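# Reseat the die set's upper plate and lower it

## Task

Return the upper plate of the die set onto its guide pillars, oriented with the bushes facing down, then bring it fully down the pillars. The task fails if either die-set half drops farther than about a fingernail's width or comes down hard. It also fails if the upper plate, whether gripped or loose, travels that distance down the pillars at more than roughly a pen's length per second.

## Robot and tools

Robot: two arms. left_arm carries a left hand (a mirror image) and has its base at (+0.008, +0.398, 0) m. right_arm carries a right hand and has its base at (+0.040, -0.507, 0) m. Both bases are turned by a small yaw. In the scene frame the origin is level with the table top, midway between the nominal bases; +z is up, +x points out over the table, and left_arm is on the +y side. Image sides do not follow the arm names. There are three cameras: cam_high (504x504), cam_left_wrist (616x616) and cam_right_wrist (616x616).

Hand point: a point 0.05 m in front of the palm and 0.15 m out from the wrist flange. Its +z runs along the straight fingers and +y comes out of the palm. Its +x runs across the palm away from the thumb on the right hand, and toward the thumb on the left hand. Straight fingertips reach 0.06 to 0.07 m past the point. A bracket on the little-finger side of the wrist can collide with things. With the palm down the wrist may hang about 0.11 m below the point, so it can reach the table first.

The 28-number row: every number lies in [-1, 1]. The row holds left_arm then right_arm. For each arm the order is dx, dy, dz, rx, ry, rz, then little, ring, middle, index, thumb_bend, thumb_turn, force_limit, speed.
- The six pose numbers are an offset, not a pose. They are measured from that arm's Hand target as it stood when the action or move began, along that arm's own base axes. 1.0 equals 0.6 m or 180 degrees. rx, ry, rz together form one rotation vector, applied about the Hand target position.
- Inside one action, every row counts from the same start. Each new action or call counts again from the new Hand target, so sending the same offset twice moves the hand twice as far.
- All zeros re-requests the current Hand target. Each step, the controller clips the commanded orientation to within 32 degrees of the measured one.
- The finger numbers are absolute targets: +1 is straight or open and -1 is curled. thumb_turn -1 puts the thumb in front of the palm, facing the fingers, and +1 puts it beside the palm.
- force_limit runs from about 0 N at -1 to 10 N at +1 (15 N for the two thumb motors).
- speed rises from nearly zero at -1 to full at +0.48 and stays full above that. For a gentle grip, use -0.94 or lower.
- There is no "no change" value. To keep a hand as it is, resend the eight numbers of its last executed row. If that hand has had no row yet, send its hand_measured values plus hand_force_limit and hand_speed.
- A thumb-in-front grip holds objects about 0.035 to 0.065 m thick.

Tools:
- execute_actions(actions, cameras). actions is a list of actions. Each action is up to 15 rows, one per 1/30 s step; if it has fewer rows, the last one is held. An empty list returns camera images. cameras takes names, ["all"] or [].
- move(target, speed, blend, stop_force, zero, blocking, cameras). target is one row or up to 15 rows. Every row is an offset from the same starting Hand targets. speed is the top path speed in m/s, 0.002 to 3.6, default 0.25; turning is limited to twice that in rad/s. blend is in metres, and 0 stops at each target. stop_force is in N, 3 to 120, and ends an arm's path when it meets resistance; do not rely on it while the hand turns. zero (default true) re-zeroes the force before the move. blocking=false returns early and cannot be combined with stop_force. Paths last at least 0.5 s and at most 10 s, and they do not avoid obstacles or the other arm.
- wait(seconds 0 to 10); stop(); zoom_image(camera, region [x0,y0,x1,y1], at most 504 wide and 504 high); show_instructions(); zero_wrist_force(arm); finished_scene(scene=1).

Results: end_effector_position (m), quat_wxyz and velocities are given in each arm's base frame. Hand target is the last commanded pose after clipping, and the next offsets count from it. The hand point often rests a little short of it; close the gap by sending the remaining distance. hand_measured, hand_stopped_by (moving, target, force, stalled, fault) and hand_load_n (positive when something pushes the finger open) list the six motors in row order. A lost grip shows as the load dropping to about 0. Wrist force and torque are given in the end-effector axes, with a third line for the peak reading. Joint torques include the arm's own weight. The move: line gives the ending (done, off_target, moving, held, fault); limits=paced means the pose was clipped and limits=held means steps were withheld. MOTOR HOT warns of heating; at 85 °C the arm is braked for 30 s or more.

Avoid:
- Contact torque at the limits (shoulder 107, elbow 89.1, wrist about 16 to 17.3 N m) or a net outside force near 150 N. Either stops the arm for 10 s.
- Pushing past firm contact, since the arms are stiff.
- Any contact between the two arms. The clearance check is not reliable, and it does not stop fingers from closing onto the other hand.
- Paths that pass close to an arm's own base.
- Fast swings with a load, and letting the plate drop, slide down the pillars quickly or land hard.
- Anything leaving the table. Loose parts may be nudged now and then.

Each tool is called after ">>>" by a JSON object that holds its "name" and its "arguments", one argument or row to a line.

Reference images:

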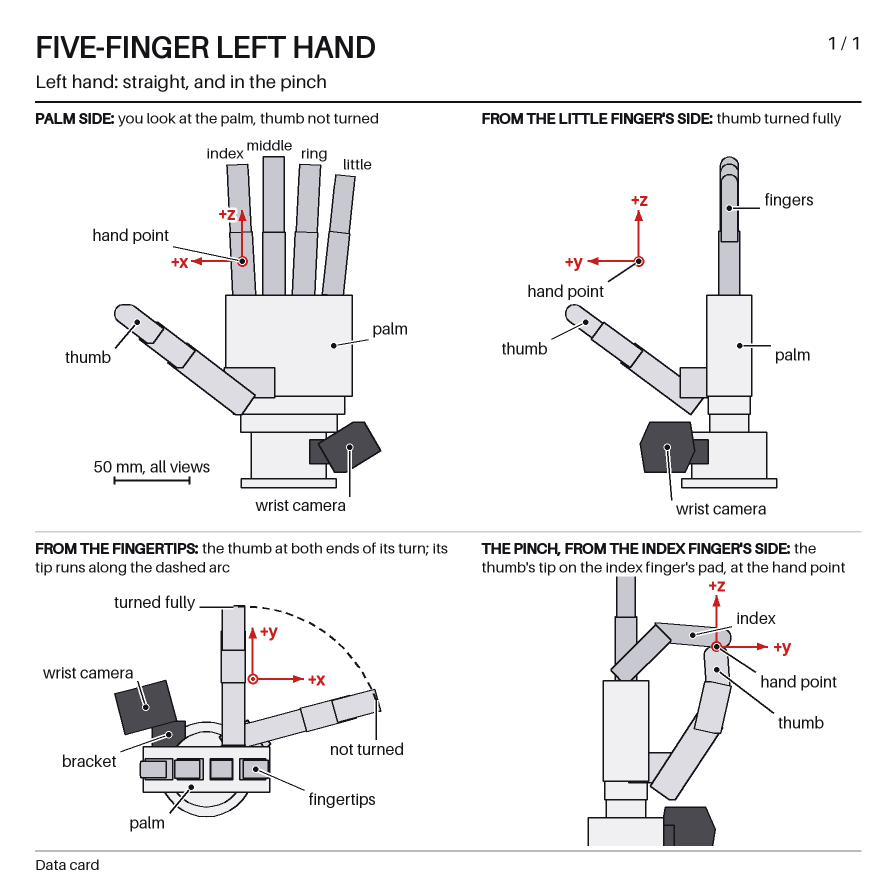

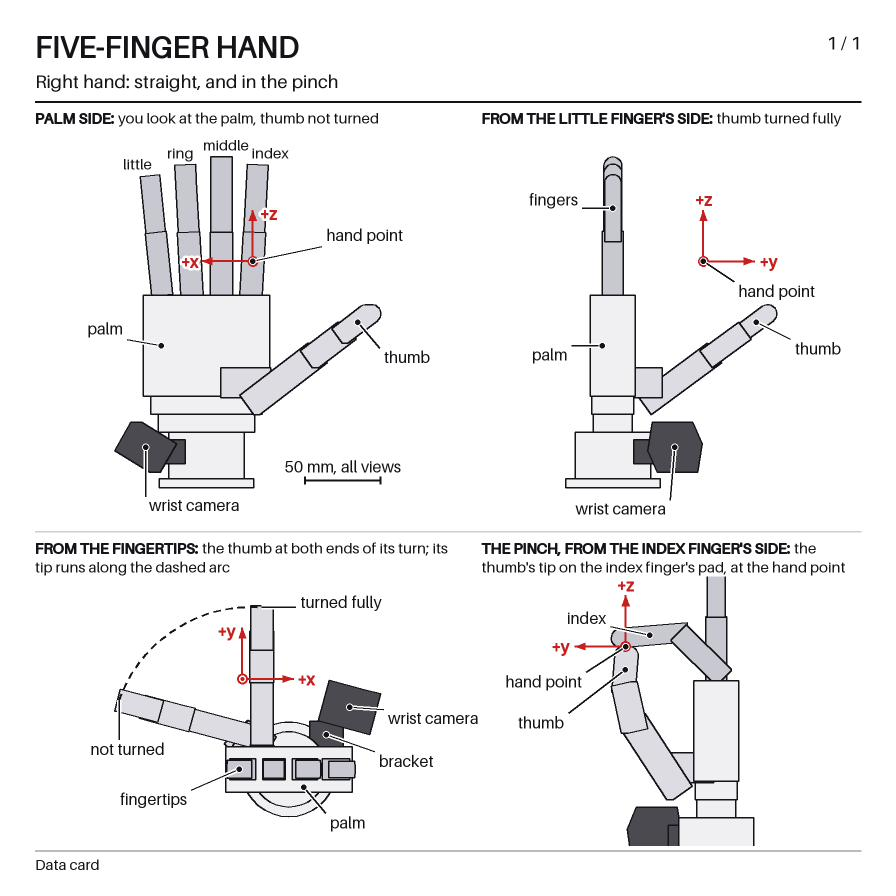

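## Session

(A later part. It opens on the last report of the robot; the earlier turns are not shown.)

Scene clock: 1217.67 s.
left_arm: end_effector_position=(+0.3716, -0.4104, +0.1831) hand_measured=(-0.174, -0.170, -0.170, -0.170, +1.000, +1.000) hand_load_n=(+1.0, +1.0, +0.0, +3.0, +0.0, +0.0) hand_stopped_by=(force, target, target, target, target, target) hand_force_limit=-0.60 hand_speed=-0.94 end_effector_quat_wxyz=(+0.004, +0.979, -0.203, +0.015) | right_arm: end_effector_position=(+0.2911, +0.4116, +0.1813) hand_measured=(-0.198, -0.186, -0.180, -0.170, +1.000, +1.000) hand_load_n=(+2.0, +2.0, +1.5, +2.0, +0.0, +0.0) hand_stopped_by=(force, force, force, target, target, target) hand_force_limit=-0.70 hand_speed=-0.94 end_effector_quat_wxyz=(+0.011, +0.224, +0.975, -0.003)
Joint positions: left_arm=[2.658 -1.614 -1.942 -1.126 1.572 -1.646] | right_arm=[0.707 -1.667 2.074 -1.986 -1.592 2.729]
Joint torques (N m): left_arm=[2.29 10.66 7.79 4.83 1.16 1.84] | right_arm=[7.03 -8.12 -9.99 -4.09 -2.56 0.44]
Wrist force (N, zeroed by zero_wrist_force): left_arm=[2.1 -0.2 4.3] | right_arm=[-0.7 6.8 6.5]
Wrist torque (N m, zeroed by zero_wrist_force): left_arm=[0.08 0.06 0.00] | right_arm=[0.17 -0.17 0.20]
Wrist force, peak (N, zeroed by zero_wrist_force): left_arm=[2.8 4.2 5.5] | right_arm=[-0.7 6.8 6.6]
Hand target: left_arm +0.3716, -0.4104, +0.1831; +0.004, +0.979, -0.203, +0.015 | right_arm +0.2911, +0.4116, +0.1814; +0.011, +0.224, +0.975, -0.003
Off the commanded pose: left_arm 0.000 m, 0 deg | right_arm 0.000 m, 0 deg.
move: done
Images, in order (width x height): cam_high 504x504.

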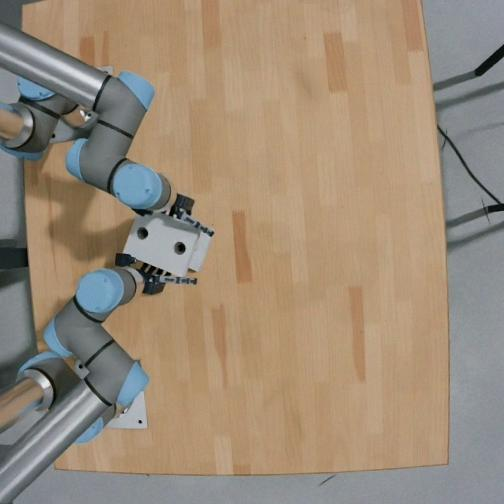

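>>> {"name": "move", "arguments": {
  "target": [0,0,-0.0025,0,0,0,-0.24,-0.17,-0.17,-0.17,1,1,-0.6,-0.94,0,0,-0.0005,0,0,0,-0.25,-0.25,-0.25,-0.17,1,1,-0.7,-0.94],
  "speed": 0.01,
  "cameras": ["cam_high"]
}}

>>> {"name": "zoom_image", "arguments": {
  "camera": "cam_high",
  "region": [168, 234, 194, 260]
}}

>>> {"name": "zoom_image", "arguments": {
  "camera": "cam_high",
  "region": [130, 220, 156, 246]
}}

Scene clock: 1221.53 s.
left_arm: end_effector_position=(+0.3716, -0.4104, +0.1817) hand_measured=(-0.174, -0.170, -0.170, -0.170, +1.000, +1.000) hand_load_n=(+0.0, +0.0, +0.0, +0.0, +0.0, +0.0) hand_stopped_by=(force, target, target, target, target, target) hand_force_limit=-0.60 hand_speed=-0.94 end_effector_quat_wxyz=(+0.004, +0.979, -0.203, +0.015) | right_arm: end_effector_position=(+0.2911, +0.4116, +0.1811) hand_measured=(-0.198, -0.186, -0.180, -0.170, +1.000, +1.000) hand_load_n=(+1.0, +1.0, +1.5, +2.0, +0.0, +0.0) hand_stopped_by=(force, force, force, target, target, target) hand_force_limit=-0.70 hand_speed=-0.94 end_effector_quat_wxyz=(+0.011, +0.224, +0.975, -0.003)
Joint positions: left_arm=[2.658 -1.615 -1.944 -1.122 1.572 -1.646] | right_arm=[0.707 -1.666 2.075 -1.987 -1.592 2.729]
Joint torques (N m): left_arm=[2.08 8.48 7.6 4.79 1.02 1.69] | right_arm=[6.61 -7.02 -9.21 -4.24 -2.51 0.39]
Wrist force (N, zeroed by zero_wrist_force): left_arm=[0.3 0.4 -0.2] | right_arm=[-1.7 4.0 4.2]
Wrist torque (N m, zeroed by zero_wrist_force): left_arm=[0.05 -0.07 -0.01] | right_arm=[0.07 -0.02 0.11]
Wrist force, peak (N, zeroed by zero_wrist_force): left_arm=[2.5 -0.4 4.0] | right_arm=[-0.8 7.1 7.0]
Hand target: left_arm +0.3716, -0.4104, +0.1816; +0.004, +0.979, -0.203, +0.015 | right_arm +0.2911, +0.4116, +0.1811; +0.011, +0.224, +0.975, -0.003
Off the commanded pose: left_arm 0.000 m, 0 deg | right_arm 0.000 m, 0 deg.
move: done
Images, in order (width x height): cam_high 504x504.

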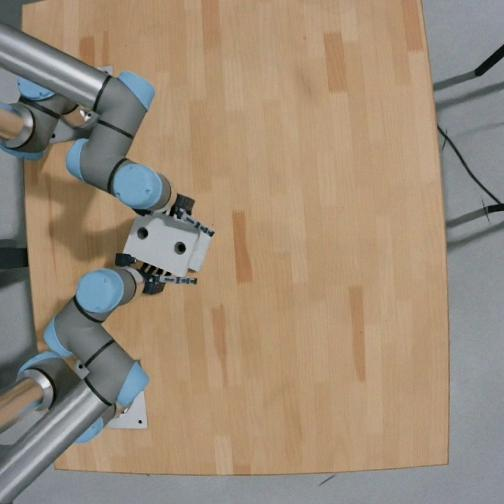

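Scaled by 19.385 from the camera's 504x504 image, which has a finer 720x720 frame.

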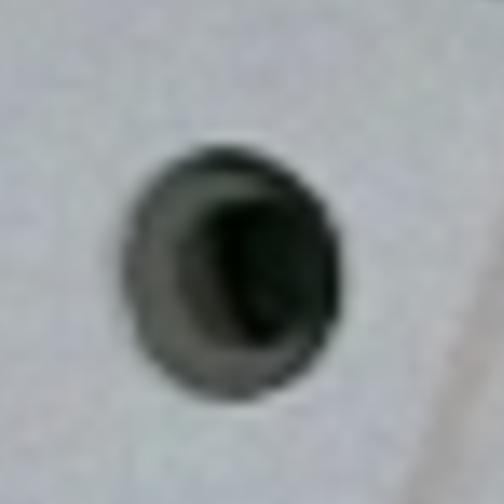

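Scaled by 19.385 from the camera's 504x504 image, which has a finer 720x720 frame.

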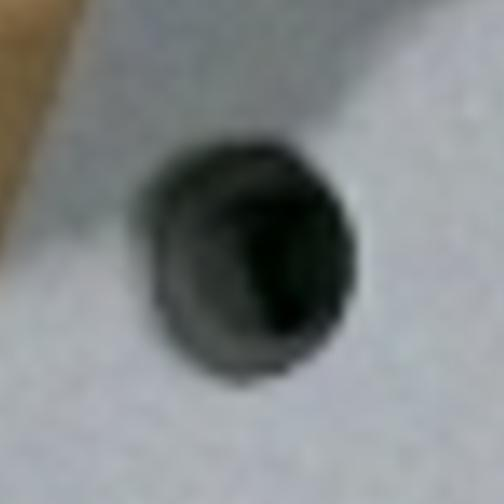

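>>> {"name": "move", "arguments": {
  "target": [0,0,0,0,0,0,-0.24,-0.17,-0.17,-0.17,1,1,-0.6,-0.94,0,0,-0.0025,0,0,0,-0.25,-0.25,-0.25,-0.17,1,1,-0.7,-0.94],
  "speed": 0.01
}}

Scene clock: 1226.50 s.
left_arm: end_effector_position=(+0.3716, -0.4104, +0.1816) hand_measured=(-0.174, -0.170, -0.170, -0.170, +1.000, +1.000) hand_load_n=(+1.0, +1.0, +0.5, +2.5, +0.0, +0.0) hand_stopped_by=(force, target, target, target, target, target) hand_force_limit=-0.60 hand_speed=-0.94 end_effector_quat_wxyz=(+0.004, +0.979, -0.203, +0.015) | right_arm: end_effector_position=(+0.2911, +0.4116, +0.1796) hand_measured=(-0.198, -0.186, -0.180, -0.170, +1.000, +1.000) hand_load_n=(+1.5, +1.5, +1.0, +1.5, +0.0, +0.0) hand_stopped_by=(force, force, force, target, target, target) hand_force_limit=-0.70 hand_speed=-0.94 end_effector_quat_wxyz=(+0.011, +0.224, +0.975, -0.003)
Joint positions: left_arm=[2.658 -1.616 -1.945 -1.122 1.572 -1.646] | right_arm=[0.707 -1.665 2.077 -1.992 -1.592 2.729]
Joint torques (N m): left_arm=[2.49 10.9 8.88 4.77 0.84 1.77] | right_arm=[5.83 -6.45 -10.23 -4.51 -2.57 0.24]
Wrist force (N, zeroed by zero_wrist_force): left_arm=[1.9 3.8 4.7] | right_arm=[-2.0 2.9 4.4]
Wrist torque (N m, zeroed by zero_wrist_force): left_arm=[0.06 -0.02 -0.04] | right_arm=[0.05 -0.04 0.08]
Wrist force, peak (N, zeroed by zero_wrist_force): left_arm=[1.9 3.8 4.7] | right_arm=[-1.9 4.7 5.3]
Hand target: left_arm +0.3716, -0.4104, +0.1816; +0.004, +0.979, -0.203, +0.015 | right_arm +0.2911, +0.4116, +0.1796; +0.011, +0.224, +0.975, -0.003
Off the commanded pose: left_arm 0.000 m, 0 deg | right_arm 0.000 m, 0 deg.
move: done

>>> {"name": "move", "arguments": {
  "target": [0,0,-0.0033,0,0,0,-0.24,-0.17,-0.17,-0.17,1,1,-0.6,-0.94,0,0,0,0,0,0,-0.25,-0.25,-0.25,-0.17,1,1,-0.7,-0.94],
  "speed": 0.01
}}

>>> {"name": "move", "arguments": {
  "target": [0,0,0,0,0,0,-0.24,-0.17,-0.17,-0.17,1,1,-0.6,-0.94,0,0,-0.0033,0,0,0,-0.25,-0.25,-0.25,-0.17,1,1,-0.7,-0.94],
  "speed": 0.01,
  "cameras": ["cam_high"]
}}

>>> {"name": "zoom_image", "arguments": {
  "camera": "cam_high",
  "region": [168, 234, 194, 260]
}}

>>> {"name": "zoom_image", "arguments": {
  "camera": "cam_high",
  "region": [130, 220, 156, 246]
}}

Scene clock: 1231.17 s.
left_arm: end_effector_position=(+0.3716, -0.4104, +0.1797) hand_measured=(-0.174, -0.170, -0.170, -0.170, +1.000, +1.000) hand_load_n=(+0.0, +0.0, +0.0, +0.0, +0.0, +0.0) hand_stopped_by=(force, target, target, target, target, target) hand_force_limit=-0.60 hand_speed=-0.94 end_effector_quat_wxyz=(+0.004, +0.979, -0.203, +0.015) | right_arm: end_effector_position=(+0.2911, +0.4116, +0.1796) hand_measured=(-0.198, -0.186, -0.180, -0.170, +1.000, +1.000) hand_load_n=(+1.5, +1.5, +1.5, +2.0, +0.0, +0.0) hand_stopped_by=(force, force, force, target, target, target) hand_force_limit=-0.70 hand_speed=-0.94 end_effector_quat_wxyz=(+0.011, +0.224, +0.975, -0.003)
Joint positions: left_arm=[2.658 -1.617 -1.948 -1.117 1.572 -1.646] | right_arm=[0.707 -1.665 2.077 -1.992 -1.592 2.729]
Joint torques (N m): left_arm=[1.71 8.87 7.26 4.73 0.6 1.56] | right_arm=[6.81 -7.71 -9.75 -3.9 -2.6 0.16]
Wrist force (N, zeroed by zero_wrist_force): left_arm=[0.4 0.1 -0.4] | right_arm=[-2.0 4.7 5.2]
Wrist torque (N m, zeroed by zero_wrist_force): left_arm=[0.01 -0.07 -0.01] | right_arm=[0.11 -0.09 0.13]
Wrist force, peak (N, zeroed by zero_wrist_force): left_arm=[1.6 4.1 5.4] | right_arm=[-2.3 4.6 5.6]
Hand target: left_arm +0.3716, -0.4104, +0.1796; +0.004, +0.979, -0.203, +0.015 | right_arm +0.2911, +0.4116, +0.1796; +0.011, +0.224, +0.975, -0.003
Off the commanded pose: left_arm 0.000 m, 0 deg | right_arm 0.000 m, 0 deg.
move: done

Scene clock: 1231.87 s.
left_arm: end_effector_position=(+0.3716, -0.4104, +0.1796) hand_measured=(-0.174, -0.170, -0.170, -0.170, +1.000, +1.000) hand_load_n=(+0.5, +1.0, +0.5, +3.0, -0.5, +0.0) hand_stopped_by=(force, target, target, target, target, target) hand_force_limit=-0.60 hand_speed=-0.94 end_effector_quat_wxyz=(+0.004, +0.979, -0.203, +0.015) | right_arm: end_effector_position=(+0.2911, +0.4116, +0.1776) hand_measured=(-0.198, -0.186, -0.180, -0.170, +1.000, +1.000) hand_load_n=(+1.5, +1.5, +1.0, +2.0, +0.0, +0.0) hand_stopped_by=(force, force, force, target, target, target) hand_force_limit=-0.70 hand_speed=-0.94 end_effector_quat_wxyz=(+0.011, +0.224, +0.975, -0.003)
Joint positions: left_arm=[2.658 -1.618 -1.948 -1.117 1.572 -1.646] | right_arm=[0.707 -1.663 2.081 -1.997 -1.592 2.729]
Joint torques (N m): left_arm=[1.61 11.05 8.64 4.84 0.61 1.65] | right_arm=[6.82 -6.21 -8.64 -4.26 -2.59 0.16]
Wrist force (N, zeroed by zero_wrist_force): left_arm=[1.9 2.6 4.5] | right_arm=[-2.1 3.4 4.2]
Wrist torque (N m, zeroed by zero_wrist_force): left_arm=[0.03 -0.03 -0.02] | right_arm=[0.05 -0.07 0.10]
Wrist force, peak (N, zeroed by zero_wrist_force): left_arm=[1.9 2.6 4.5] | right_arm=[-2.4 5.4 6.4]
Hand target: left_arm +0.3716, -0.4104, +0.1796; +0.004, +0.979, -0.203, +0.015 | right_arm +0.2911, +0.4116, +0.1776; +0.011, +0.224, +0.975, -0.003
Off the commanded pose: left_arm 0.000 m, 0 deg | right_arm 0.000 m, 0 deg.
move: done
Images, in order (width x height): cam_high 504x504.

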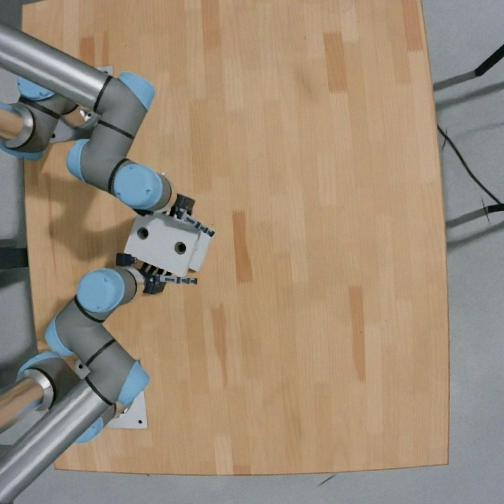

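Scaled by 19.385 from the camera's 504x504 image, which has a finer 720x720 frame.

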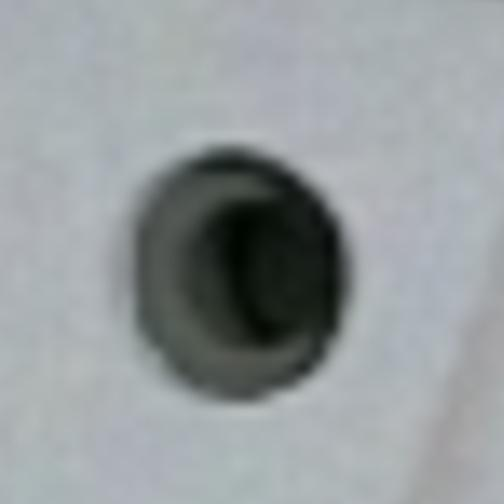

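Scaled by 19.385 from the camera's 504x504 image, which has a finer 720x720 frame.

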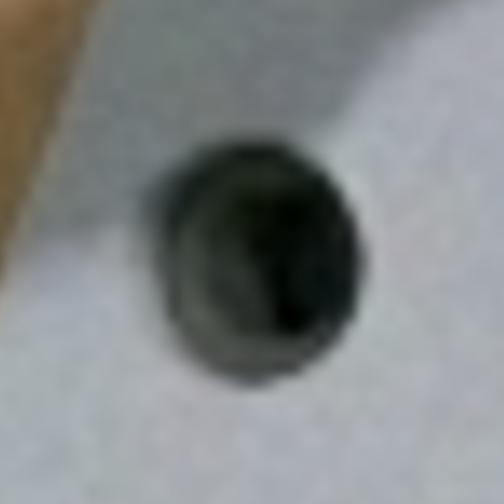

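>>> {"name": "move", "arguments": {
  "target": [0,0,-0.0033,0,0,0,-0.24,-0.17,-0.17,-0.17,1,1,-0.6,-0.94,0,0,-0.0033,0,0,0,-0.25,-0.25,-0.25,-0.17,1,1,-0.7,-0.94],
  "speed": 0.01
}}

Scene clock: 1235.33 s.
left_arm: end_effector_position=(+0.3716, -0.4104, +0.1777) hand_measured=(-0.174, -0.170, -0.170, -0.170, +1.000, +1.000) hand_load_n=(+0.5, +1.0, +0.5, +3.0, +0.0, +0.0) hand_stopped_by=(force, target, target, target, target, target) hand_force_limit=-0.60 hand_speed=-0.94 end_effector_quat_wxyz=(+0.004, +0.979, -0.203, +0.015) | right_arm: end_effector_position=(+0.2911, +0.4116, +0.1756) hand_measured=(-0.198, -0.186, -0.180, -0.170, +1.000, +1.000) hand_load_n=(+1.0, +0.5, +0.5, +1.5, +0.0, +0.0) hand_stopped_by=(force, force, force, target, target, target) hand_force_limit=-0.70 hand_speed=-0.94 end_effector_quat_wxyz=(+0.011, +0.224, +0.975, -0.003)
Joint positions: left_arm=[2.658 -1.62 -1.951 -1.112 1.572 -1.646] | right_arm=[0.707 -1.66 2.085 -2.003 -1.592 2.729]
Joint torques (N m): left_arm=[2.15 11.83 7.93 4.81 0.34 1.56] | right_arm=[6.7 -7.26 -8.86 -4.59 -2.5 0.15]
Wrist force (N, zeroed by zero_wrist_force): left_arm=[2.5 2.9 4.5] | right_arm=[-1.2 1.6 3.3]
Wrist torque (N m, zeroed by zero_wrist_force): left_arm=[0.09 -0.04 -0.01] | right_arm=[-0.01 -0.02 0.04]
Wrist force, peak (N, zeroed by zero_wrist_force): left_arm=[1.8 3.8 5.8] | right_arm=[-2.1 2.9 4.5]
Hand target: left_arm +0.3716, -0.4104, +0.1777; +0.004, +0.979, -0.203, +0.015 | right_arm +0.2911, +0.4116, +0.1756; +0.011, +0.224, +0.975, -0.003
Off the commanded pose: left_arm 0.000 m, 0 deg | right_arm 0.000 m, 0 deg.
move: done

>>> {"name": "move", "arguments": {
  "target": [0,0,-0.005,0,0,0,-0.24,-0.17,-0.17,-0.17,1,1,-0.6,-0.94,0,0,-0.005,0,0,0,-0.25,-0.25,-0.25,-0.17,1,1,-0.7,-0.94],
  "speed": 0.01,
  "cameras": ["cam_high"]
}}

>>> {"name": "zoom_image", "arguments": {
  "camera": "cam_high",
  "region": [168, 234, 194, 260]
}}

>>> {"name": "zoom_image", "arguments": {
  "camera": "cam_high",
  "region": [130, 220, 156, 246]
}}

Scene clock: 1239.23 s.
left_arm: end_effector_position=(+0.3716, -0.4104, +0.1747) hand_measured=(-0.174, -0.170, -0.170, -0.170, +1.000, +1.000) hand_load_n=(+0.5, +1.5, +1.0, +4.0, +0.0, +0.0) hand_stopped_by=(force, target, target, target, target, target) hand_force_limit=-0.60 hand_speed=-0.94 end_effector_quat_wxyz=(+0.004, +0.979, -0.203, +0.015) | right_arm: end_effector_position=(+0.2911, +0.4116, +0.1726) hand_measured=(-0.198, -0.186, -0.180, -0.170, +1.000, +1.000) hand_load_n=(+1.0, +1.5, +1.5, +3.0, -0.5, +0.0) hand_stopped_by=(force, force, force, target, target, target) hand_force_limit=-0.70 hand_speed=-0.94 end_effector_quat_wxyz=(+0.011, +0.224, +0.975, -0.003)
Joint positions: left_arm=[2.658 -1.623 -1.956 -1.103 1.572 -1.646] | right_arm=[0.707 -1.657 2.09 -2.012 -1.592 2.729]
Joint torques (N m): left_arm=[1.15 12.28 8.79 5.08 0.23 1.44] | right_arm=[6.91 -6.95 -10.87 -5.08 -2.47 -0.06]
Wrist force (N, zeroed by zero_wrist_force): left_arm=[3.1 1.7 6.6] | right_arm=[-0.7 2.4 5.2]
Wrist torque (N m, zeroed by zero_wrist_force): left_arm=[0.02 0.04 0.00] | right_arm=[0.00 -0.08 0.05]
Wrist force, peak (N, zeroed by zero_wrist_force): left_arm=[3.2 2.4 7.6] | right_arm=[-0.8 2.6 6.3]
Hand target: left_arm +0.3716, -0.4104, +0.1747; +0.004, +0.979, -0.203, +0.015 | right_arm +0.2911, +0.4116, +0.1726; +0.011, +0.224, +0.975, -0.003
Off the commanded pose: left_arm 0.000 m, 0 deg | right_arm 0.000 m, 0 deg.
move: done
Images, in order (width x height): cam_high 504x504.

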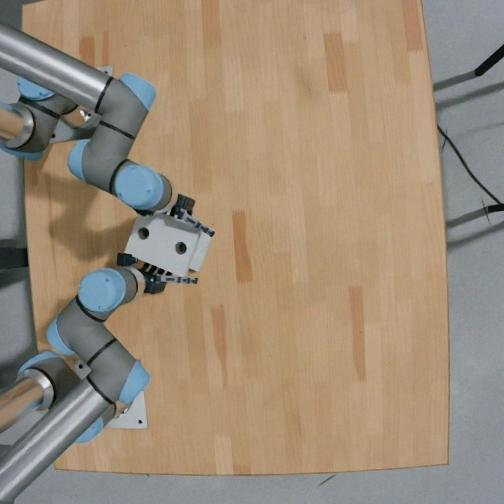

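Scaled by 19.385 from the camera's 504x504 image, which has a finer 720x720 frame.

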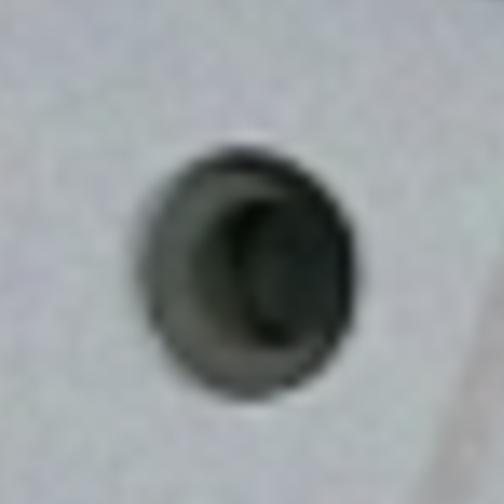

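Scaled by 19.385 from the camera's 504x504 image, which has a finer 720x720 frame.

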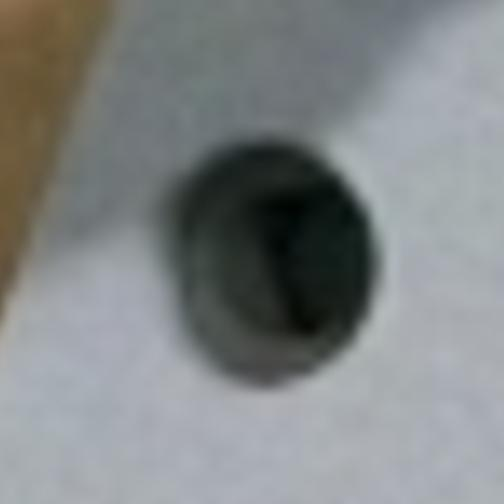

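>>> {"name": "move", "arguments": {
  "target": [0,0,-0.0067,0,0,0,-0.24,-0.17,-0.17,-0.17,1,1,-0.6,-0.94,0,0,-0.0067,0,0,0,-0.25,-0.25,-0.25,-0.17,1,1,-0.7,-0.94],
  "speed": 0.01
}}

>>> {"name": "move", "arguments": {
  "target": [0,0,-0.0067,0,0,0,-0.24,-0.17,-0.17,-0.17,1,1,-0.6,-0.94,0,0,-0.0067,0,0,0,-0.25,-0.25,-0.25,-0.17,1,1,-0.7,-0.94],
  "speed": 0.01,
  "cameras": ["cam_high"]
}}

>>> {"name": "zoom_image", "arguments": {
  "camera": "cam_high",
  "region": [168, 234, 194, 260]
}}

>>> {"name": "zoom_image", "arguments": {
  "camera": "cam_high",
  "region": [130, 220, 156, 246]
}}

Scene clock: 1244.43 s.
left_arm: end_effector_position=(+0.3716, -0.4104, +0.1707) hand_measured=(-0.174, -0.170, -0.170, -0.170, +1.000, +1.000) hand_load_n=(+0.5, +1.5, +1.0, +4.0, +0.0, +0.0) hand_stopped_by=(force, target, target, target, target, target) hand_force_limit=-0.60 hand_speed=-0.94 end_effector_quat_wxyz=(+0.004, +0.979, -0.203, +0.015) | right_arm: end_effector_position=(+0.2911, +0.4116, +0.1686) hand_measured=(-0.198, -0.186, -0.180, -0.170, +1.000, +1.000) hand_load_n=(+1.0, +1.0, +1.5, +2.5, +0.0, +0.0) hand_stopped_by=(force, force, force, target, target, target) hand_force_limit=-0.70 hand_speed=-0.94 end_effector_quat_wxyz=(+0.011, +0.224, +0.975, -0.003)
Joint positions: left_arm=[2.658 -1.627 -1.963 -1.092 1.572 -1.646] | right_arm=[0.707 -1.652 2.097 -2.024 -1.592 2.729]
Joint torques (N m): left_arm=[1.7 11.46 7.95 4.75 0.35 1.43] | right_arm=[6.47 -6.89 -9.78 -4.96 -2.4 0.17]
Wrist force (N, zeroed by zero_wrist_force): left_arm=[3.6 2.1 6.3] | right_arm=[-1.1 2.6 4.5]
Wrist torque (N m, zeroed by zero_wrist_force): left_arm=[0.09 0.08 -0.02] | right_arm=[0.01 -0.03 0.05]
Wrist force, peak (N, zeroed by zero_wrist_force): left_arm=[4.0 2.1 7.0] | right_arm=[-1.0 2.4 5.5]
Hand target: left_arm +0.3716, -0.4104, +0.1706; +0.004, +0.979, -0.203, +0.015 | right_arm +0.2911, +0.4116, +0.1686; +0.011, +0.224, +0.975, -0.003
Off the commanded pose: left_arm 0.000 m, 0 deg | right_arm 0.000 m, 0 deg.
move: done

Scene clock: 1245.20 s.
left_arm: end_effector_position=(+0.3716, -0.4104, +0.1667) hand_measured=(-0.174, -0.170, -0.170, -0.170, +1.000, +1.000) hand_load_n=(+1.0, +1.5, +1.0, +4.5, +0.0, +0.0) hand_stopped_by=(force, target, target, target, target, target) hand_force_limit=-0.60 hand_speed=-0.94 end_effector_quat_wxyz=(+0.004, +0.979, -0.203, +0.015) | right_arm: end_effector_position=(+0.2911, +0.4116, +0.1646) hand_measured=(-0.198, -0.186, -0.180, -0.170, +1.000, +1.000) hand_load_n=(+1.0, +1.5, +1.5, +3.0, +0.0, -0.5) hand_stopped_by=(force, force, force, target, target, target) hand_force_limit=-0.70 hand_speed=-0.94 end_effector_quat_wxyz=(+0.011, +0.224, +0.975, -0.003)
Joint positions: left_arm=[2.658 -1.632 -1.969 -1.081 1.572 -1.646] | right_arm=[0.707 -1.648 2.104 -2.035 -1.592 2.729]
Joint torques (N m): left_arm=[1.43 12.11 8.11 4.32 0.35 1.41] | right_arm=[6.73 -6.28 -8.69 -4.68 -2.36 -0.02]
Wrist force (N, zeroed by zero_wrist_force): left_arm=[5.3 2.8 7.8] | right_arm=[-1.2 3.6 5.6]
Wrist torque (N m, zeroed by zero_wrist_force): left_arm=[0.10 0.03 0.00] | right_arm=[0.03 -0.08 0.09]
Wrist force, peak (N, zeroed by zero_wrist_force): left_arm=[5.3 2.8 7.8] | right_arm=[-1.5 3.9 5.7]
Hand target: left_arm +0.3716, -0.4104, +0.1666; +0.004, +0.979, -0.203, +0.015 | right_arm +0.2911, +0.4116, +0.1646; +0.011, +0.224, +0.975, -0.003
Off the commanded pose: left_arm 0.000 m, 0 deg | right_arm 0.000 m, 0 deg.
move: done
Images, in order (width x height): cam_high 504x504.

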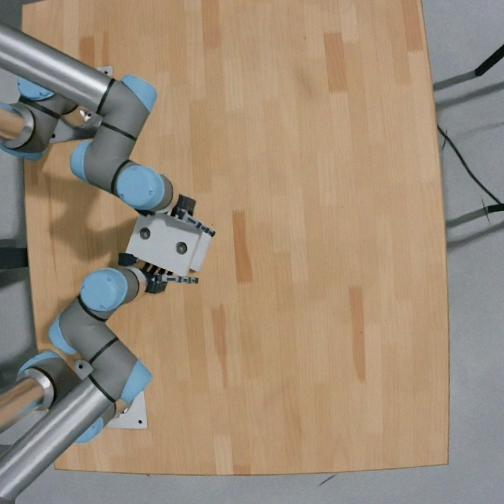

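Scaled by 19.385 from the camera's 504x504 image, which has a finer 720x720 frame.

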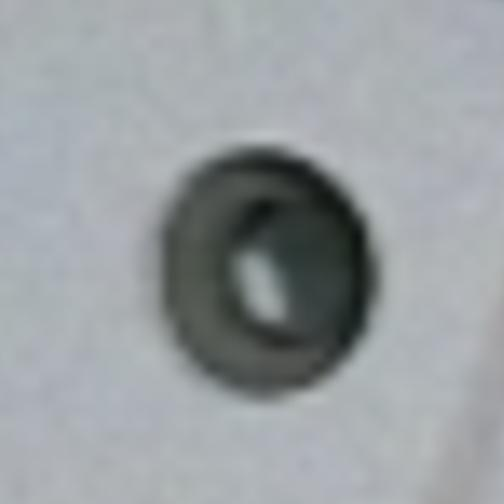

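Scaled by 19.385 from the camera's 504x504 image, which has a finer 720x720 frame.

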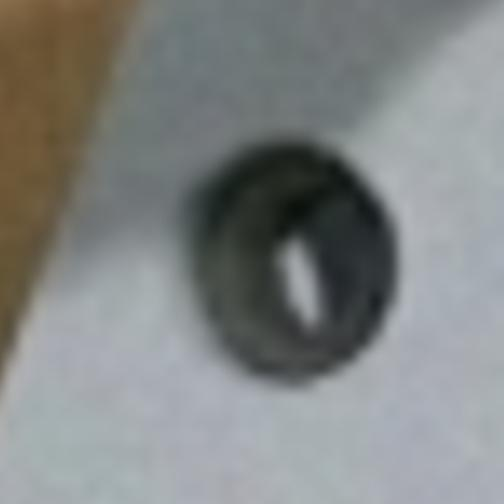

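>>> {"name": "move", "arguments": {
  "target": [0.00105,-0.0005,-0.0083,0,0,0,-0.24,-0.17,-0.17,-0.17,1,1,-0.6,-0.94,0,0,-0.0083,0,0,0,-0.25,-0.25,-0.25,-0.17,1,1,-0.7,-0.94],
  "speed": 0.01
}}

>>> {"name": "move", "arguments": {
  "target": [0,0,-0.0083,0,0,0,-0.24,-0.17,-0.17,-0.17,1,1,-0.6,-0.94,0,0,-0.0083,0,0,0,-0.25,-0.25,-0.25,-0.17,1,1,-0.7,-0.94],
  "speed": 0.01
}}

Scene clock: 1250.47 s.
left_arm: end_effector_position=(+0.3722, -0.4107, +0.1617) hand_measured=(-0.174, -0.170, -0.170, -0.170, +1.000, +1.000) hand_load_n=(+1.0, +1.0, +0.5, +3.5, +0.0, +0.0) hand_stopped_by=(force, target, target, target, target, target) hand_force_limit=-0.60 hand_speed=-0.94 end_effector_quat_wxyz=(+0.004, +0.979, -0.203, +0.015) | right_arm: end_effector_position=(+0.2911, +0.4116, +0.1596) hand_measured=(-0.198, -0.186, -0.180, -0.170, +1.000, +1.000) hand_load_n=(+1.5, +2.0, +2.5, +3.5, +0.0, +0.0) hand_stopped_by=(force, force, force, target, target, target) hand_force_limit=-0.70 hand_speed=-0.94 end_effector_quat_wxyz=(+0.011, +0.224, +0.975, -0.003)
Joint positions: left_arm=[2.658 -1.639 -1.976 -1.068 1.572 -1.645] | right_arm=[0.707 -1.641 2.113 -2.05 -1.592 2.729]
Joint torques (N m): left_arm=[2.35 11.22 10.2 6.95 0.21 1.76] | right_arm=[5.83 -7.43 -9.61 -4 -2.39 0.04]
Wrist force (N, zeroed by zero_wrist_force): left_arm=[-4.4 1.5 5.5] | right_arm=[-2.2 7.2 8.5]
Wrist torque (N m, zeroed by zero_wrist_force): left_arm=[0.00 0.04 -0.03] | right_arm=[0.12 -0.12 0.19]
Wrist force, peak (N, zeroed by zero_wrist_force): left_arm=[5.2 2.1 7.8] | right_arm=[-2.2 7.9 9.0]
Hand target: left_arm +0.3723, -0.4107, +0.1616; +0.004, +0.979, -0.203, +0.015 | right_arm +0.2911, +0.4116, +0.1596; +0.011, +0.224, +0.975, -0.003
Off the commanded pose: left_arm 0.000 m, 0 deg | right_arm 0.000 m, 0 deg.
move: done

Scene clock: 1251.27 s.
left_arm: end_effector_position=(+0.3723, -0.4107, +0.1567) hand_measured=(-0.174, -0.170, -0.170, -0.170, +1.000, +1.000) hand_load_n=(+1.0, +1.5, +0.5, +3.5, +0.0, +0.0) hand_stopped_by=(force, target, target, target, target, target) hand_force_limit=-0.60 hand_speed=-0.94 end_effector_quat_wxyz=(+0.004, +0.979, -0.203, +0.015) | right_arm: end_effector_position=(+0.2911, +0.4116, +0.1546) hand_measured=(-0.198, -0.186, -0.180, -0.170, +1.000, +1.000) hand_load_n=(+1.5, +2.0, +2.5, +4.0, -0.5, +0.0) hand_stopped_by=(force, force, force, target, target, target) hand_force_limit=-0.70 hand_speed=-0.94 end_effector_quat_wxyz=(+0.011, +0.224, +0.975, -0.003)
Joint positions: left_arm=[2.658 -1.645 -1.984 -1.054 1.572 -1.645] | right_arm=[0.707 -1.635 2.121 -2.065 -1.592 2.729]
Joint torques (N m): left_arm=[2.17 11.47 10.17 6.7 0.23 1.75] | right_arm=[5.46 -7.7 -7.89 -4.09 -2.32 -0.19]
Wrist force (N, zeroed by zero_wrist_force): left_arm=[-3.2 1.9 5.8] | right_arm=[-2.5 8.4 8.8]
Wrist torque (N m, zeroed by zero_wrist_force): left_arm=[0.04 0.02 -0.06] | right_arm=[0.15 -0.12 0.22]
Wrist force, peak (N, zeroed by zero_wrist_force): left_arm=[-4.4 1.7 6.0] | right_arm=[-2.7 8.7 9.1]
Hand target: left_arm +0.3723, -0.4107, +0.1567; +0.004, +0.979, -0.203, +0.015 | right_arm +0.2911, +0.4116, +0.1546; +0.011, +0.224, +0.975, -0.003
Off the commanded pose: left_arm 0.000 m, 0 deg | right_arm 0.000 m, 0 deg.
move: done

>>> {"name": "move", "arguments": {
  "target": [0,0,-0.0092,0,0,0,-0.24,-0.17,-0.17,-0.17,1,1,-0.6,-0.94,0.0005,0.001,-0.0092,0,0,0,-0.25,-0.25,-0.25,-0.17,1,1,-0.7,-0.94],
  "speed": 0.012
}}

>>> {"name": "move", "arguments": {
  "target": [0,0,-0.0092,0,0,0,-0.24,-0.17,-0.17,-0.17,1,1,-0.6,-0.94,0,0,-0.0092,0,0,0,-0.25,-0.25,-0.25,-0.17,1,1,-0.7,-0.94],
  "speed": 0.012,
  "cameras": ["cam_high"]
}}

Scene clock: 1258.80 s.
left_arm: end_effector_position=(+0.3723, -0.4107, +0.1512) hand_measured=(-0.174, -0.170, -0.170, -0.170, +1.000, +1.000) hand_load_n=(+1.0, +2.0, +1.5, +4.5, +0.0, +0.0) hand_stopped_by=(force, target, target, target, target, target) hand_force_limit=-0.60 hand_speed=-0.94 end_effector_quat_wxyz=(+0.004, +0.979, -0.203, +0.015) | right_arm: end_effector_position=(+0.2914, +0.4122, +0.1491) hand_measured=(-0.198, -0.186, -0.180, -0.170, +1.000, +1.000) hand_load_n=(+1.5, +1.5, +1.5, +3.0, +0.0, +0.0) hand_stopped_by=(force, force, force, target, target, target) hand_force_limit=-0.70 hand_speed=-0.94 end_effector_quat_wxyz=(+0.011, +0.224, +0.975, -0.003)
Joint positions: left_arm=[2.658 -1.652 -1.992 -1.038 1.572 -1.645] | right_arm=[0.708 -1.626 2.129 -2.082 -1.592 2.729]
Joint torques (N m): left_arm=[2.28 13.47 10.25 6.2 -0.28 1.75] | right_arm=[7.38 -7.41 -11.93 -7.51 -2.4 0.49]
Wrist force (N, zeroed by zero_wrist_force): left_arm=[-0.3 3.7 9.3] | right_arm=[1.5 -6.6 5.1]
Wrist torque (N m, zeroed by zero_wrist_force): left_arm=[0.04 0.17 -0.11] | right_arm=[-0.36 0.01 -0.15]
Wrist force, peak (N, zeroed by zero_wrist_force): left_arm=[-0.2 3.9 10.2] | right_arm=[-2.6 8.5 9.3]
Hand target: left_arm +0.3723, -0.4107, +0.1511; +0.004, +0.979, -0.203, +0.015 | right_arm +0.2914, +0.4122, +0.1491; +0.011, +0.224, +0.975, -0.003
Off the commanded pose: left_arm 0.000 m, 0 deg | right_arm 0.000 m, 0 deg.
move: done

Scene clock: 1259.60 s.
left_arm: end_effector_position=(+0.3723, -0.4107, +0.1457) hand_measured=(-0.174, -0.170, -0.170, -0.170, +1.000, +1.000) hand_load_n=(+1.0, +2.0, +2.0, +4.5, +0.0, +0.0) hand_stopped_by=(force, target, target, target, target, target) hand_force_limit=-0.60 hand_speed=-0.94 end_effector_quat_wxyz=(+0.004, +0.979, -0.203, +0.015) | right_arm: end_effector_position=(+0.2914, +0.4122, +0.1436) hand_measured=(-0.198, -0.186, -0.180, -0.170, +1.000, +1.000) hand_load_n=(+1.5, +1.5, +1.5, +3.0, -0.5, +0.0) hand_stopped_by=(force, force, force, target, target, target) hand_force_limit=-0.70 hand_speed=-0.94 end_effector_quat_wxyz=(+0.011, +0.224, +0.975, -0.003)
Joint positions: left_arm=[2.658 -1.659 -2.001 -1.023 1.572 -1.645] | right_arm=[0.708 -1.619 2.138 -2.098 -1.592 2.729]
Joint torques (N m): left_arm=[2.39 13.62 10.09 5.8 -0.19 1.8] | right_arm=[6.87 -7.52 -11.92 -7.07 -2.5 0.39]
Wrist force (N, zeroed by zero_wrist_force): left_arm=[1.1 3.9 9.3] | right_arm=[1.3 -5.1 4.8]
Wrist torque (N m, zeroed by zero_wrist_force): left_arm=[0.05 0.17 -0.10] | right_arm=[-0.28 0.01 -0.10]
Wrist force, peak (N, zeroed by zero_wrist_force): left_arm=[1.0 4.1 10.3] | right_arm=[1.5 -6.7 5.7]
Hand target: left_arm +0.3723, -0.4107, +0.1456; +0.004, +0.979, -0.203, +0.015 | right_arm +0.2914, +0.4122, +0.1436; +0.011, +0.224, +0.975, -0.003
Off the commanded pose: left_arm 0.000 m, 0 deg | right_arm 0.000 m, 0 deg.
move: done
Images, in order (width x height): cam_high 504x504.

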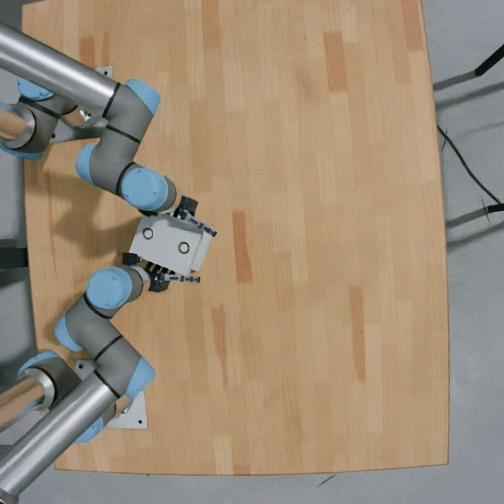

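>>> {"name": "move", "arguments": {
  "target": [0,0,-0.0117,0,0,0,-0.24,-0.17,-0.17,-0.17,1,1,-0.6,-0.94,0,0,-0.0117,0,0,0,-0.25,-0.25,-0.25,-0.17,1,1,-0.7,-0.94],
  "speed": 0.015
}}

>>> {"name": "move", "arguments": {
  "target": [0,0,-0.0117,0,0,0,-0.24,-0.17,-0.17,-0.17,1,1,-0.6,-0.94,0,0,-0.0117,0,0,0,-0.25,-0.25,-0.25,-0.17,1,1,-0.7,-0.94],
  "speed": 0.015
}}

Scene clock: 1264.13 s.
left_arm: end_effector_position=(+0.3723, -0.4107, +0.1386) hand_measured=(-0.174, -0.170, -0.170, -0.170, +1.000, +1.000) hand_load_n=(+1.5, +2.0, +1.5, +5.0, +0.0, +0.0) hand_stopped_by=(force, target, target, target, target, target) hand_force_limit=-0.60 hand_speed=-0.94 end_effector_quat_wxyz=(+0.004, +0.979, -0.203, +0.015) | right_arm: end_effector_position=(+0.2914, +0.4122, +0.1366) hand_measured=(-0.198, -0.186, -0.180, -0.170, +1.000, +1.000) hand_load_n=(+1.0, +1.0, +1.5, +3.0, +0.0, +0.0) hand_stopped_by=(force, force, force, target, target, target) hand_force_limit=-0.70 hand_speed=-0.94 end_effector_quat_wxyz=(+0.011, +0.224, +0.975, -0.003)
Joint positions: left_arm=[2.658 -1.668 -2.011 -1.003 1.572 -1.645] | right_arm=[0.708 -1.609 2.149 -2.12 -1.592 2.729]
Joint torques (N m): left_arm=[2.49 13.78 8.81 5.38 -0.71 1.71] | right_arm=[6.43 -8.09 -10.98 -6.56 -2.66 0.34]
Wrist force (N, zeroed by zero_wrist_force): left_arm=[2.5 3.8 10.1] | right_arm=[0.8 -3.5 5.3]
Wrist torque (N m, zeroed by zero_wrist_force): left_arm=[0.00 0.17 -0.09] | right_arm=[-0.21 0.01 -0.06]
Wrist force, peak (N, zeroed by zero_wrist_force): left_arm=[2.7 4.0 10.4] | right_arm=[1.3 -5.2 5.9]
Hand target: left_arm +0.3723, -0.4107, +0.1386; +0.004, +0.979, -0.203, +0.015 | right_arm +0.2914, +0.4122, +0.1365; +0.011, +0.224, +0.975, -0.003
Off the commanded pose: left_arm 0.000 m, 0 deg | right_arm 0.000 m, 0 deg.
move: done

Scene clock: 1264.93 s.
left_arm: end_effector_position=(+0.3723, -0.4107, +0.1316) hand_measured=(-0.174, -0.170, -0.170, -0.170, +1.000, +1.000) hand_load_n=(+1.0, +2.0, +1.5, +5.0, -0.5, +0.0) hand_stopped_by=(force, target, target, target, target, target) hand_force_limit=-0.60 hand_speed=-0.94 end_effector_quat_wxyz=(+0.004, +0.979, -0.203, +0.015) | right_arm: end_effector_position=(+0.2914, +0.4122, +0.1296) hand_measured=(-0.198, -0.186, -0.180, -0.170, +1.000, +1.000) hand_load_n=(+1.0, +1.5, +1.5, +3.0, +0.0, +0.0) hand_stopped_by=(force, force, force, target, target, target) hand_force_limit=-0.70 hand_speed=-0.94 end_effector_quat_wxyz=(+0.011, +0.224, +0.975, -0.003)
Joint positions: left_arm=[2.658 -1.677 -2.021 -0.984 1.572 -1.645] | right_arm=[0.708 -1.598 2.161 -2.141 -1.592 2.729]
Joint torques (N m): left_arm=[1.9 12.93 7.87 4.95 -0.55 1.68] | right_arm=[6.35 -8.8 -9.3 -6.12 -2.53 0.14]
Wrist force (N, zeroed by zero_wrist_force): left_arm=[3.7 4.3 10.1] | right_arm=[0.5 -1.6 5.0]
Wrist torque (N m, zeroed by zero_wrist_force): left_arm=[0.05 0.19 -0.10] | right_arm=[-0.11 -0.02 -0.01]
Wrist force, peak (N, zeroed by zero_wrist_force): left_arm=[4.1 4.3 10.5] | right_arm=[0.8 -3.9 5.3]
Hand target: left_arm +0.3723, -0.4107, +0.1316; +0.004, +0.979, -0.203, +0.015 | right_arm +0.2914, +0.4122, +0.1295; +0.011, +0.224, +0.975, -0.003
Off the commanded pose: left_arm 0.000 m, 0 deg | right_arm 0.000 m, 0 deg.
move: done

>>> {"name": "move", "arguments": {
  "target": [0.0004,-0.0011,-0.0117,0,0,0,-0.24,-0.17,-0.17,-0.17,1,1,-0.6,-0.94,0,0,-0.0117,0,0,0,-0.25,-0.25,-0.25,-0.17,1,1,-0.7,-0.94],
  "speed": 0.015
}}

>>> {"name": "move", "arguments": {
  "target": [0,0,-0.0117,0,0,0,-0.24,-0.17,-0.17,-0.17,1,1,-0.6,-0.94,0,0,-0.0117,0,0,0,-0.25,-0.25,-0.25,-0.17,1,1,-0.7,-0.94],
  "speed": 0.015,
  "cameras": ["cam_high"]
}}

>>> {"name": "zoom_image", "arguments": {
  "camera": "cam_high",
  "region": [110, 195, 220, 295]
}}

Scene clock: 1268.73 s.
left_arm: end_effector_position=(+0.3725, -0.4114, +0.1246) hand_measured=(-0.174, -0.170, -0.170, -0.170, +1.000, +1.000) hand_load_n=(+1.0, +1.5, +0.5, +3.5, +0.0, +0.0) hand_stopped_by=(force, target, target, target, target, target) hand_force_limit=-0.60 hand_speed=-0.94 end_effector_quat_wxyz=(+0.004, +0.979, -0.203, +0.015) | right_arm: end_effector_position=(+0.2914, +0.4122, +0.1225) hand_measured=(-0.198, -0.186, -0.180, -0.170, +1.000, +1.000) hand_load_n=(+2.0, +2.0, +2.5, +4.0, +0.0, +0.0) hand_stopped_by=(force, force, force, target, target, target) hand_force_limit=-0.70 hand_speed=-0.94 end_effector_quat_wxyz=(+0.011, +0.224, +0.975, -0.003)
Joint positions: left_arm=[2.657 -1.689 -2.03 -0.964 1.572 -1.646] | right_arm=[0.708 -1.588 2.171 -2.163 -1.592 2.729]
Joint torques (N m): left_arm=[-4.77 12.48 10.54 7.54 0.13 -2.02] | right_arm=[6.34 -9.81 -9.98 -5.7 -2.44 0.18]
Wrist force (N, zeroed by zero_wrist_force): left_arm=[-5.7 1.3 7.1] | right_arm=[-0.4 2.7 8.3]
Wrist torque (N m, zeroed by zero_wrist_force): left_arm=[0.08 0.09 -0.27] | right_arm=[0.04 -0.09 0.08]
Wrist force, peak (N, zeroed by zero_wrist_force): left_arm=[3.9 4.3 10.5] | right_arm=[-0.2 2.8 8.8]
Hand target: left_arm +0.3725, -0.4114, +0.1246; +0.004, +0.979, -0.203, +0.015 | right_arm +0.2914, +0.4122, +0.1225; +0.011, +0.224, +0.975, -0.003
Off the commanded pose: left_arm 0.000 m, 0 deg | right_arm 0.000 m, 0 deg.
move: done

Scene clock: 1269.53 s.
left_arm: end_effector_position=(+0.3725, -0.4114, +0.1176) hand_measured=(-0.174, -0.170, -0.170, -0.170, +1.000, +1.000) hand_load_n=(+1.0, +1.5, +1.0, +4.0, +0.0, +0.0) hand_stopped_by=(force, target, target, target, target, target) hand_force_limit=-0.60 hand_speed=-0.94 end_effector_quat_wxyz=(+0.004, +0.979, -0.203, +0.015) | right_arm: end_effector_position=(+0.2914, +0.4122, +0.1155) hand_measured=(-0.198, -0.186, -0.180, -0.170, +1.000, +1.000) hand_load_n=(+1.5, +2.0, +2.5, +4.0, +0.0, +0.0) hand_stopped_by=(force, force, force, target, target, target) hand_force_limit=-0.70 hand_speed=-0.94 end_effector_quat_wxyz=(+0.011, +0.224, +0.975, -0.003)
Joint positions: left_arm=[2.657 -1.699 -2.039 -0.944 1.572 -1.646] | right_arm=[0.708 -1.576 2.182 -2.184 -1.592 2.729]
Joint torques (N m): left_arm=[-4.99 13.85 9.39 7.08 1.06 -2.03] | right_arm=[4.83 -8.02 -8.98 -5.34 -2.34 -0.09]
Wrist force (N, zeroed by zero_wrist_force): left_arm=[-4.3 1.2 7.6] | right_arm=[-0.4 4.3 8.5]
Wrist torque (N m, zeroed by zero_wrist_force): left_arm=[0.02 0.12 -0.27] | right_arm=[0.10 -0.13 0.14]
Wrist force, peak (N, zeroed by zero_wrist_force): left_arm=[-5.8 1.2 7.2] | right_arm=[-0.4 4.5 8.7]
Hand target: left_arm +0.3725, -0.4114, +0.1175; +0.004, +0.979, -0.203, +0.015 | right_arm +0.2914, +0.4122, +0.1155; +0.011, +0.224, +0.975, -0.003
Off the commanded pose: left_arm 0.000 m, 0 deg | right_arm 0.000 m, 0 deg.
move: done
Images, in order (width x height): cam_high 504x504.

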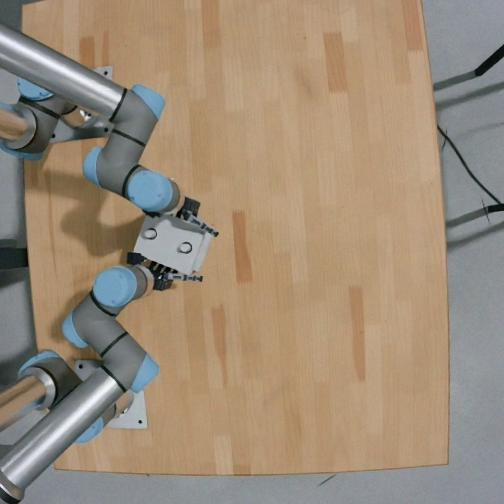

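Scaled by 4.582 from the camera's 504x504 image, which has a finer 720x720 frame.

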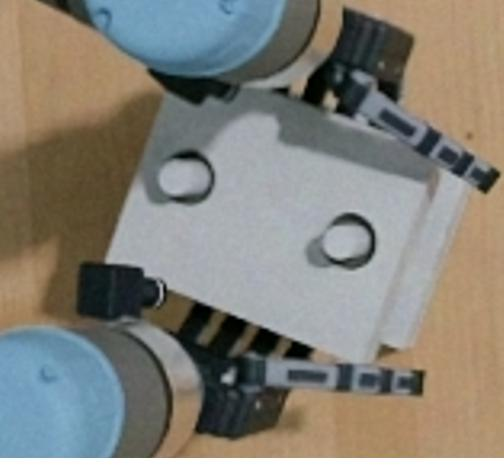

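>>> {"name": "move", "arguments": {
  "target": [-0.00045,0.0002,-0.0117,0,0,0,-0.24,-0.17,-0.17,-0.17,1,1,-0.6,-0.94,0.0003,0.0006,-0.0117,0,0,0,-0.25,-0.25,-0.25,-0.17,1,1,-0.7,-0.94],
  "speed": 0.015
}}

>>> {"name": "move", "arguments": {
  "target": [0,0,-0.0117,0,0,0,-0.24,-0.17,-0.17,-0.17,1,1,-0.6,-0.94,0,0,-0.0117,0,0,0,-0.25,-0.25,-0.25,-0.17,1,1,-0.7,-0.94],
  "speed": 0.015
}}

Scene clock: 1274.30 s.
left_arm: end_effector_position=(+0.3722, -0.4112, +0.1106) hand_measured=(-0.174, -0.170, -0.170, -0.170, +1.000, +1.000) hand_load_n=(+1.0, +2.0, +1.5, +5.5, +0.0, +0.0) hand_stopped_by=(force, target, target, target, target, target) hand_force_limit=-0.60 hand_speed=-0.94 end_effector_quat_wxyz=(+0.004, +0.979, -0.203, +0.015) | right_arm: end_effector_position=(+0.2915, +0.4125, +0.1085) hand_measured=(-0.198, -0.186, -0.180, -0.170, +1.000, +1.000) hand_load_n=(+1.0, +1.0, +1.0, +2.5, +0.0, +0.0) hand_stopped_by=(force, force, force, target, target, target) hand_force_limit=-0.70 hand_speed=-0.94 end_effector_quat_wxyz=(+0.011, +0.224, +0.975, -0.003)
Joint positions: left_arm=[2.657 -1.709 -2.049 -0.924 1.572 -1.647] | right_arm=[0.708 -1.564 2.191 -2.206 -1.592 2.73]
Joint torques (N m): left_arm=[-5 14.9 8.41 5.31 0.4 -2.02] | right_arm=[7.09 -7.49 -9.93 -6.75 -2.39 0.43]
Wrist force (N, zeroed by zero_wrist_force): left_arm=[3.6 3.2 10.1] | right_arm=[1.4 -5.0 3.7]
Wrist torque (N m, zeroed by zero_wrist_force): left_arm=[0.02 0.16 -0.29] | right_arm=[-0.21 0.02 -0.10]
Wrist force, peak (N, zeroed by zero_wrist_force): left_arm=[3.8 3.5 10.9] | right_arm=[-0.5 4.1 8.5]
Hand target: left_arm +0.3722, -0.4112, +0.1105; +0.004, +0.979, -0.203, +0.015 | right_arm +0.2915, +0.4125, +0.1085; +0.011, +0.224, +0.975, -0.003
Off the commanded pose: left_arm 0.000 m, 0 deg | right_arm 0.000 m, 0 deg.
move: done

Scene clock: 1275.10 s.
left_arm: end_effector_position=(+0.3722, -0.4112, +0.1035) hand_measured=(-0.174, -0.170, -0.170, -0.170, +1.000, +1.000) hand_load_n=(+1.0, +2.0, +1.5, +5.5, +0.0, +0.0) hand_stopped_by=(force, target, target, target, target, target) hand_force_limit=-0.60 hand_speed=-0.94 end_effector_quat_wxyz=(+0.004, +0.979, -0.203, +0.015) | right_arm: end_effector_position=(+0.2915, +0.4125, +0.1015) hand_measured=(-0.198, -0.186, -0.180, -0.170, +1.000, +1.000) hand_load_n=(+1.0, +1.0, +1.5, +2.5, +0.0, +0.0) hand_stopped_by=(force, force, force, target, target, target) hand_force_limit=-0.70 hand_speed=-0.94 end_effector_quat_wxyz=(+0.011, +0.224, +0.975, -0.003)
Joint positions: left_arm=[2.657 -1.72 -2.059 -0.904 1.572 -1.647] | right_arm=[0.708 -1.551 2.201 -2.228 -1.592 2.73]
Joint torques (N m): left_arm=[-4.85 13.63 7.7 4.77 0.52 -1.88] | right_arm=[6.3 -8.59 -9.36 -6.41 -2.52 0.37]
Wrist force (N, zeroed by zero_wrist_force): left_arm=[4.9 3.8 10.1] | right_arm=[0.8 -3.0 4.1]
Wrist torque (N m, zeroed by zero_wrist_force): left_arm=[0.07 0.17 -0.29] | right_arm=[-0.19 0.00 -0.06]
Wrist force, peak (N, zeroed by zero_wrist_force): left_arm=[5.1 4.1 11.1] | right_arm=[1.6 -5.2 4.0]
Hand target: left_arm +0.3722, -0.4112, +0.1035; +0.004, +0.979, -0.203, +0.015 | right_arm +0.2915, +0.4125, +0.1014; +0.011, +0.224, +0.975, -0.003
Off the commanded pose: left_arm 0.000 m, 0 deg | right_arm 0.000 m, 0 deg.
move: done

>>> {"name": "move", "arguments": {
  "target": [0.0003,-0.0008,-0.0117,0,0,0,-0.24,-0.17,-0.17,-0.17,1,1,-0.6,-0.94,0,0,-0.0117,0,0,0,-0.25,-0.25,-0.25,-0.17,1,1,-0.7,-0.94],
  "speed": 0.015
}}

>>> {"name": "move", "arguments": {
  "target": [0,0,-0.0117,0,0,0,-0.24,-0.17,-0.17,-0.17,1,1,-0.6,-0.94,0,0,-0.0117,0,0,0,-0.25,-0.25,-0.25,-0.17,1,1,-0.7,-0.94],
  "speed": 0.015,
  "cameras": ["cam_high"]
}}

>>> {"name": "zoom_image", "arguments": {
  "camera": "cam_high",
  "region": [110, 195, 220, 295]
}}

Scene clock: 1279.70 s.
left_arm: end_effector_position=(+0.3724, -0.4117, +0.0965) hand_measured=(-0.174, -0.170, -0.170, -0.170, +1.000, +1.000) hand_load_n=(+1.0, +2.0, +1.5, +4.5, -0.5, +0.0) hand_stopped_by=(force, target, target, target, target, target) hand_force_limit=-0.60 hand_speed=-0.94 end_effector_quat_wxyz=(+0.004, +0.979, -0.203, +0.015) | right_arm: end_effector_position=(+0.2915, +0.4125, +0.0945) hand_measured=(-0.198, -0.186, -0.180, -0.170, +1.000, +1.000) hand_load_n=(+1.5, +1.5, +2.0, +3.5, +0.0, +0.0) hand_stopped_by=(force, force, force, target, target, target) hand_force_limit=-0.70 hand_speed=-0.94 end_effector_quat_wxyz=(+0.011, +0.224, +0.975, -0.003)
Joint positions: left_arm=[2.657 -1.732 -2.066 -0.884 1.572 -1.647] | right_arm=[0.708 -1.539 2.211 -2.251 -1.592 2.73]
Joint torques (N m): left_arm=[-4.83 14.47 9.51 6.6 0.96 -1.91] | right_arm=[7.48 -10.76 -8.69 -5.69 -2.54 0.3]
Wrist force (N, zeroed by zero_wrist_force): left_arm=[-2.8 1.9 8.0] | right_arm=[0.1 1.2 7.0]
Wrist torque (N m, zeroed by zero_wrist_force): left_arm=[0.04 0.18 -0.30] | right_arm=[-0.05 -0.06 0.02]
Wrist force, peak (N, zeroed by zero_wrist_force): left_arm=[4.9 3.9 10.9] | right_arm=[-0.2 1.4 7.6]
Hand target: left_arm +0.3724, -0.4117, +0.0965; +0.004, +0.979, -0.203, +0.015 | right_arm +0.2915, +0.4125, +0.0944; +0.011, +0.224, +0.975, -0.003
Off the commanded pose: left_arm 0.000 m, 0 deg | right_arm 0.000 m, 0 deg.
move: done

Scene clock: 1280.50 s.
left_arm: end_effector_position=(+0.3724, -0.4117, +0.0895) hand_measured=(-0.174, -0.170, -0.170, -0.170, +1.000, +1.000) hand_load_n=(+1.0, +1.5, +1.0, +4.5, +0.0, +0.0) hand_stopped_by=(force, target, target, target, target, target) hand_force_limit=-0.60 hand_speed=-0.94 end_effector_quat_wxyz=(+0.004, +0.979, -0.203, +0.015) | right_arm: end_effector_position=(+0.2915, +0.4125, +0.0874) hand_measured=(-0.198, -0.186, -0.180, -0.170, +1.000, +1.000) hand_load_n=(+1.5, +2.0, +2.0, +3.5, +0.0, +0.0) hand_stopped_by=(force, force, force, target, target, target) hand_force_limit=-0.70 hand_speed=-0.94 end_effector_quat_wxyz=(+0.011, +0.224, +0.975, -0.003)
Joint positions: left_arm=[2.657 -1.744 -2.075 -0.864 1.572 -1.647] | right_arm=[0.708 -1.526 2.22 -2.273 -1.592 2.73]
Joint torques (N m): left_arm=[-5.28 13.9 8.24 6.49 1.09 -1.87] | right_arm=[6.01 -9.01 -8.78 -5.5 -2.37 0.4]
Wrist force (N, zeroed by zero_wrist_force): left_arm=[-1.0 2.3 8.1] | right_arm=[-0.1 2.6 6.8]
Wrist torque (N m, zeroed by zero_wrist_force): left_arm=[0.06 0.09 -0.26] | right_arm=[0.01 -0.07 0.06]
Wrist force, peak (N, zeroed by zero_wrist_force): left_arm=[-1.3 2.5 9.2] | right_arm=[-0.4 2.6 7.8]
Hand target: left_arm +0.3724, -0.4117, +0.0895; +0.004, +0.979, -0.203, +0.015 | right_arm +0.2915, +0.4125, +0.0874; +0.011, +0.224, +0.975, -0.003
Off the commanded pose: left_arm 0.000 m, 0 deg | right_arm 0.000 m, 0 deg.
move: done
Images, in order (width x height): cam_high 504x504.

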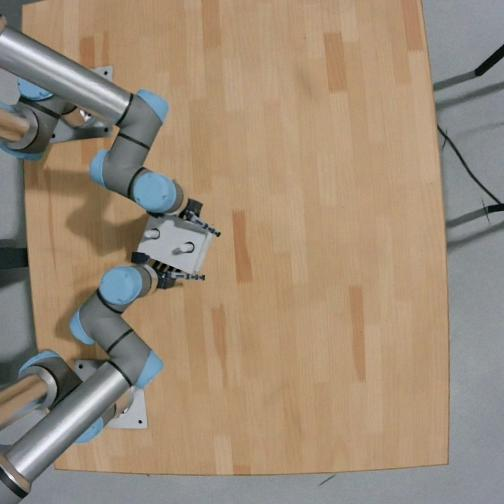

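Scaled by 4.582 from the camera's 504x504 image, which has a finer 720x720 frame.

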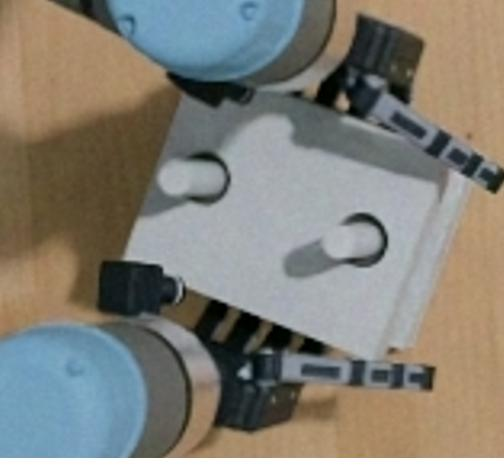

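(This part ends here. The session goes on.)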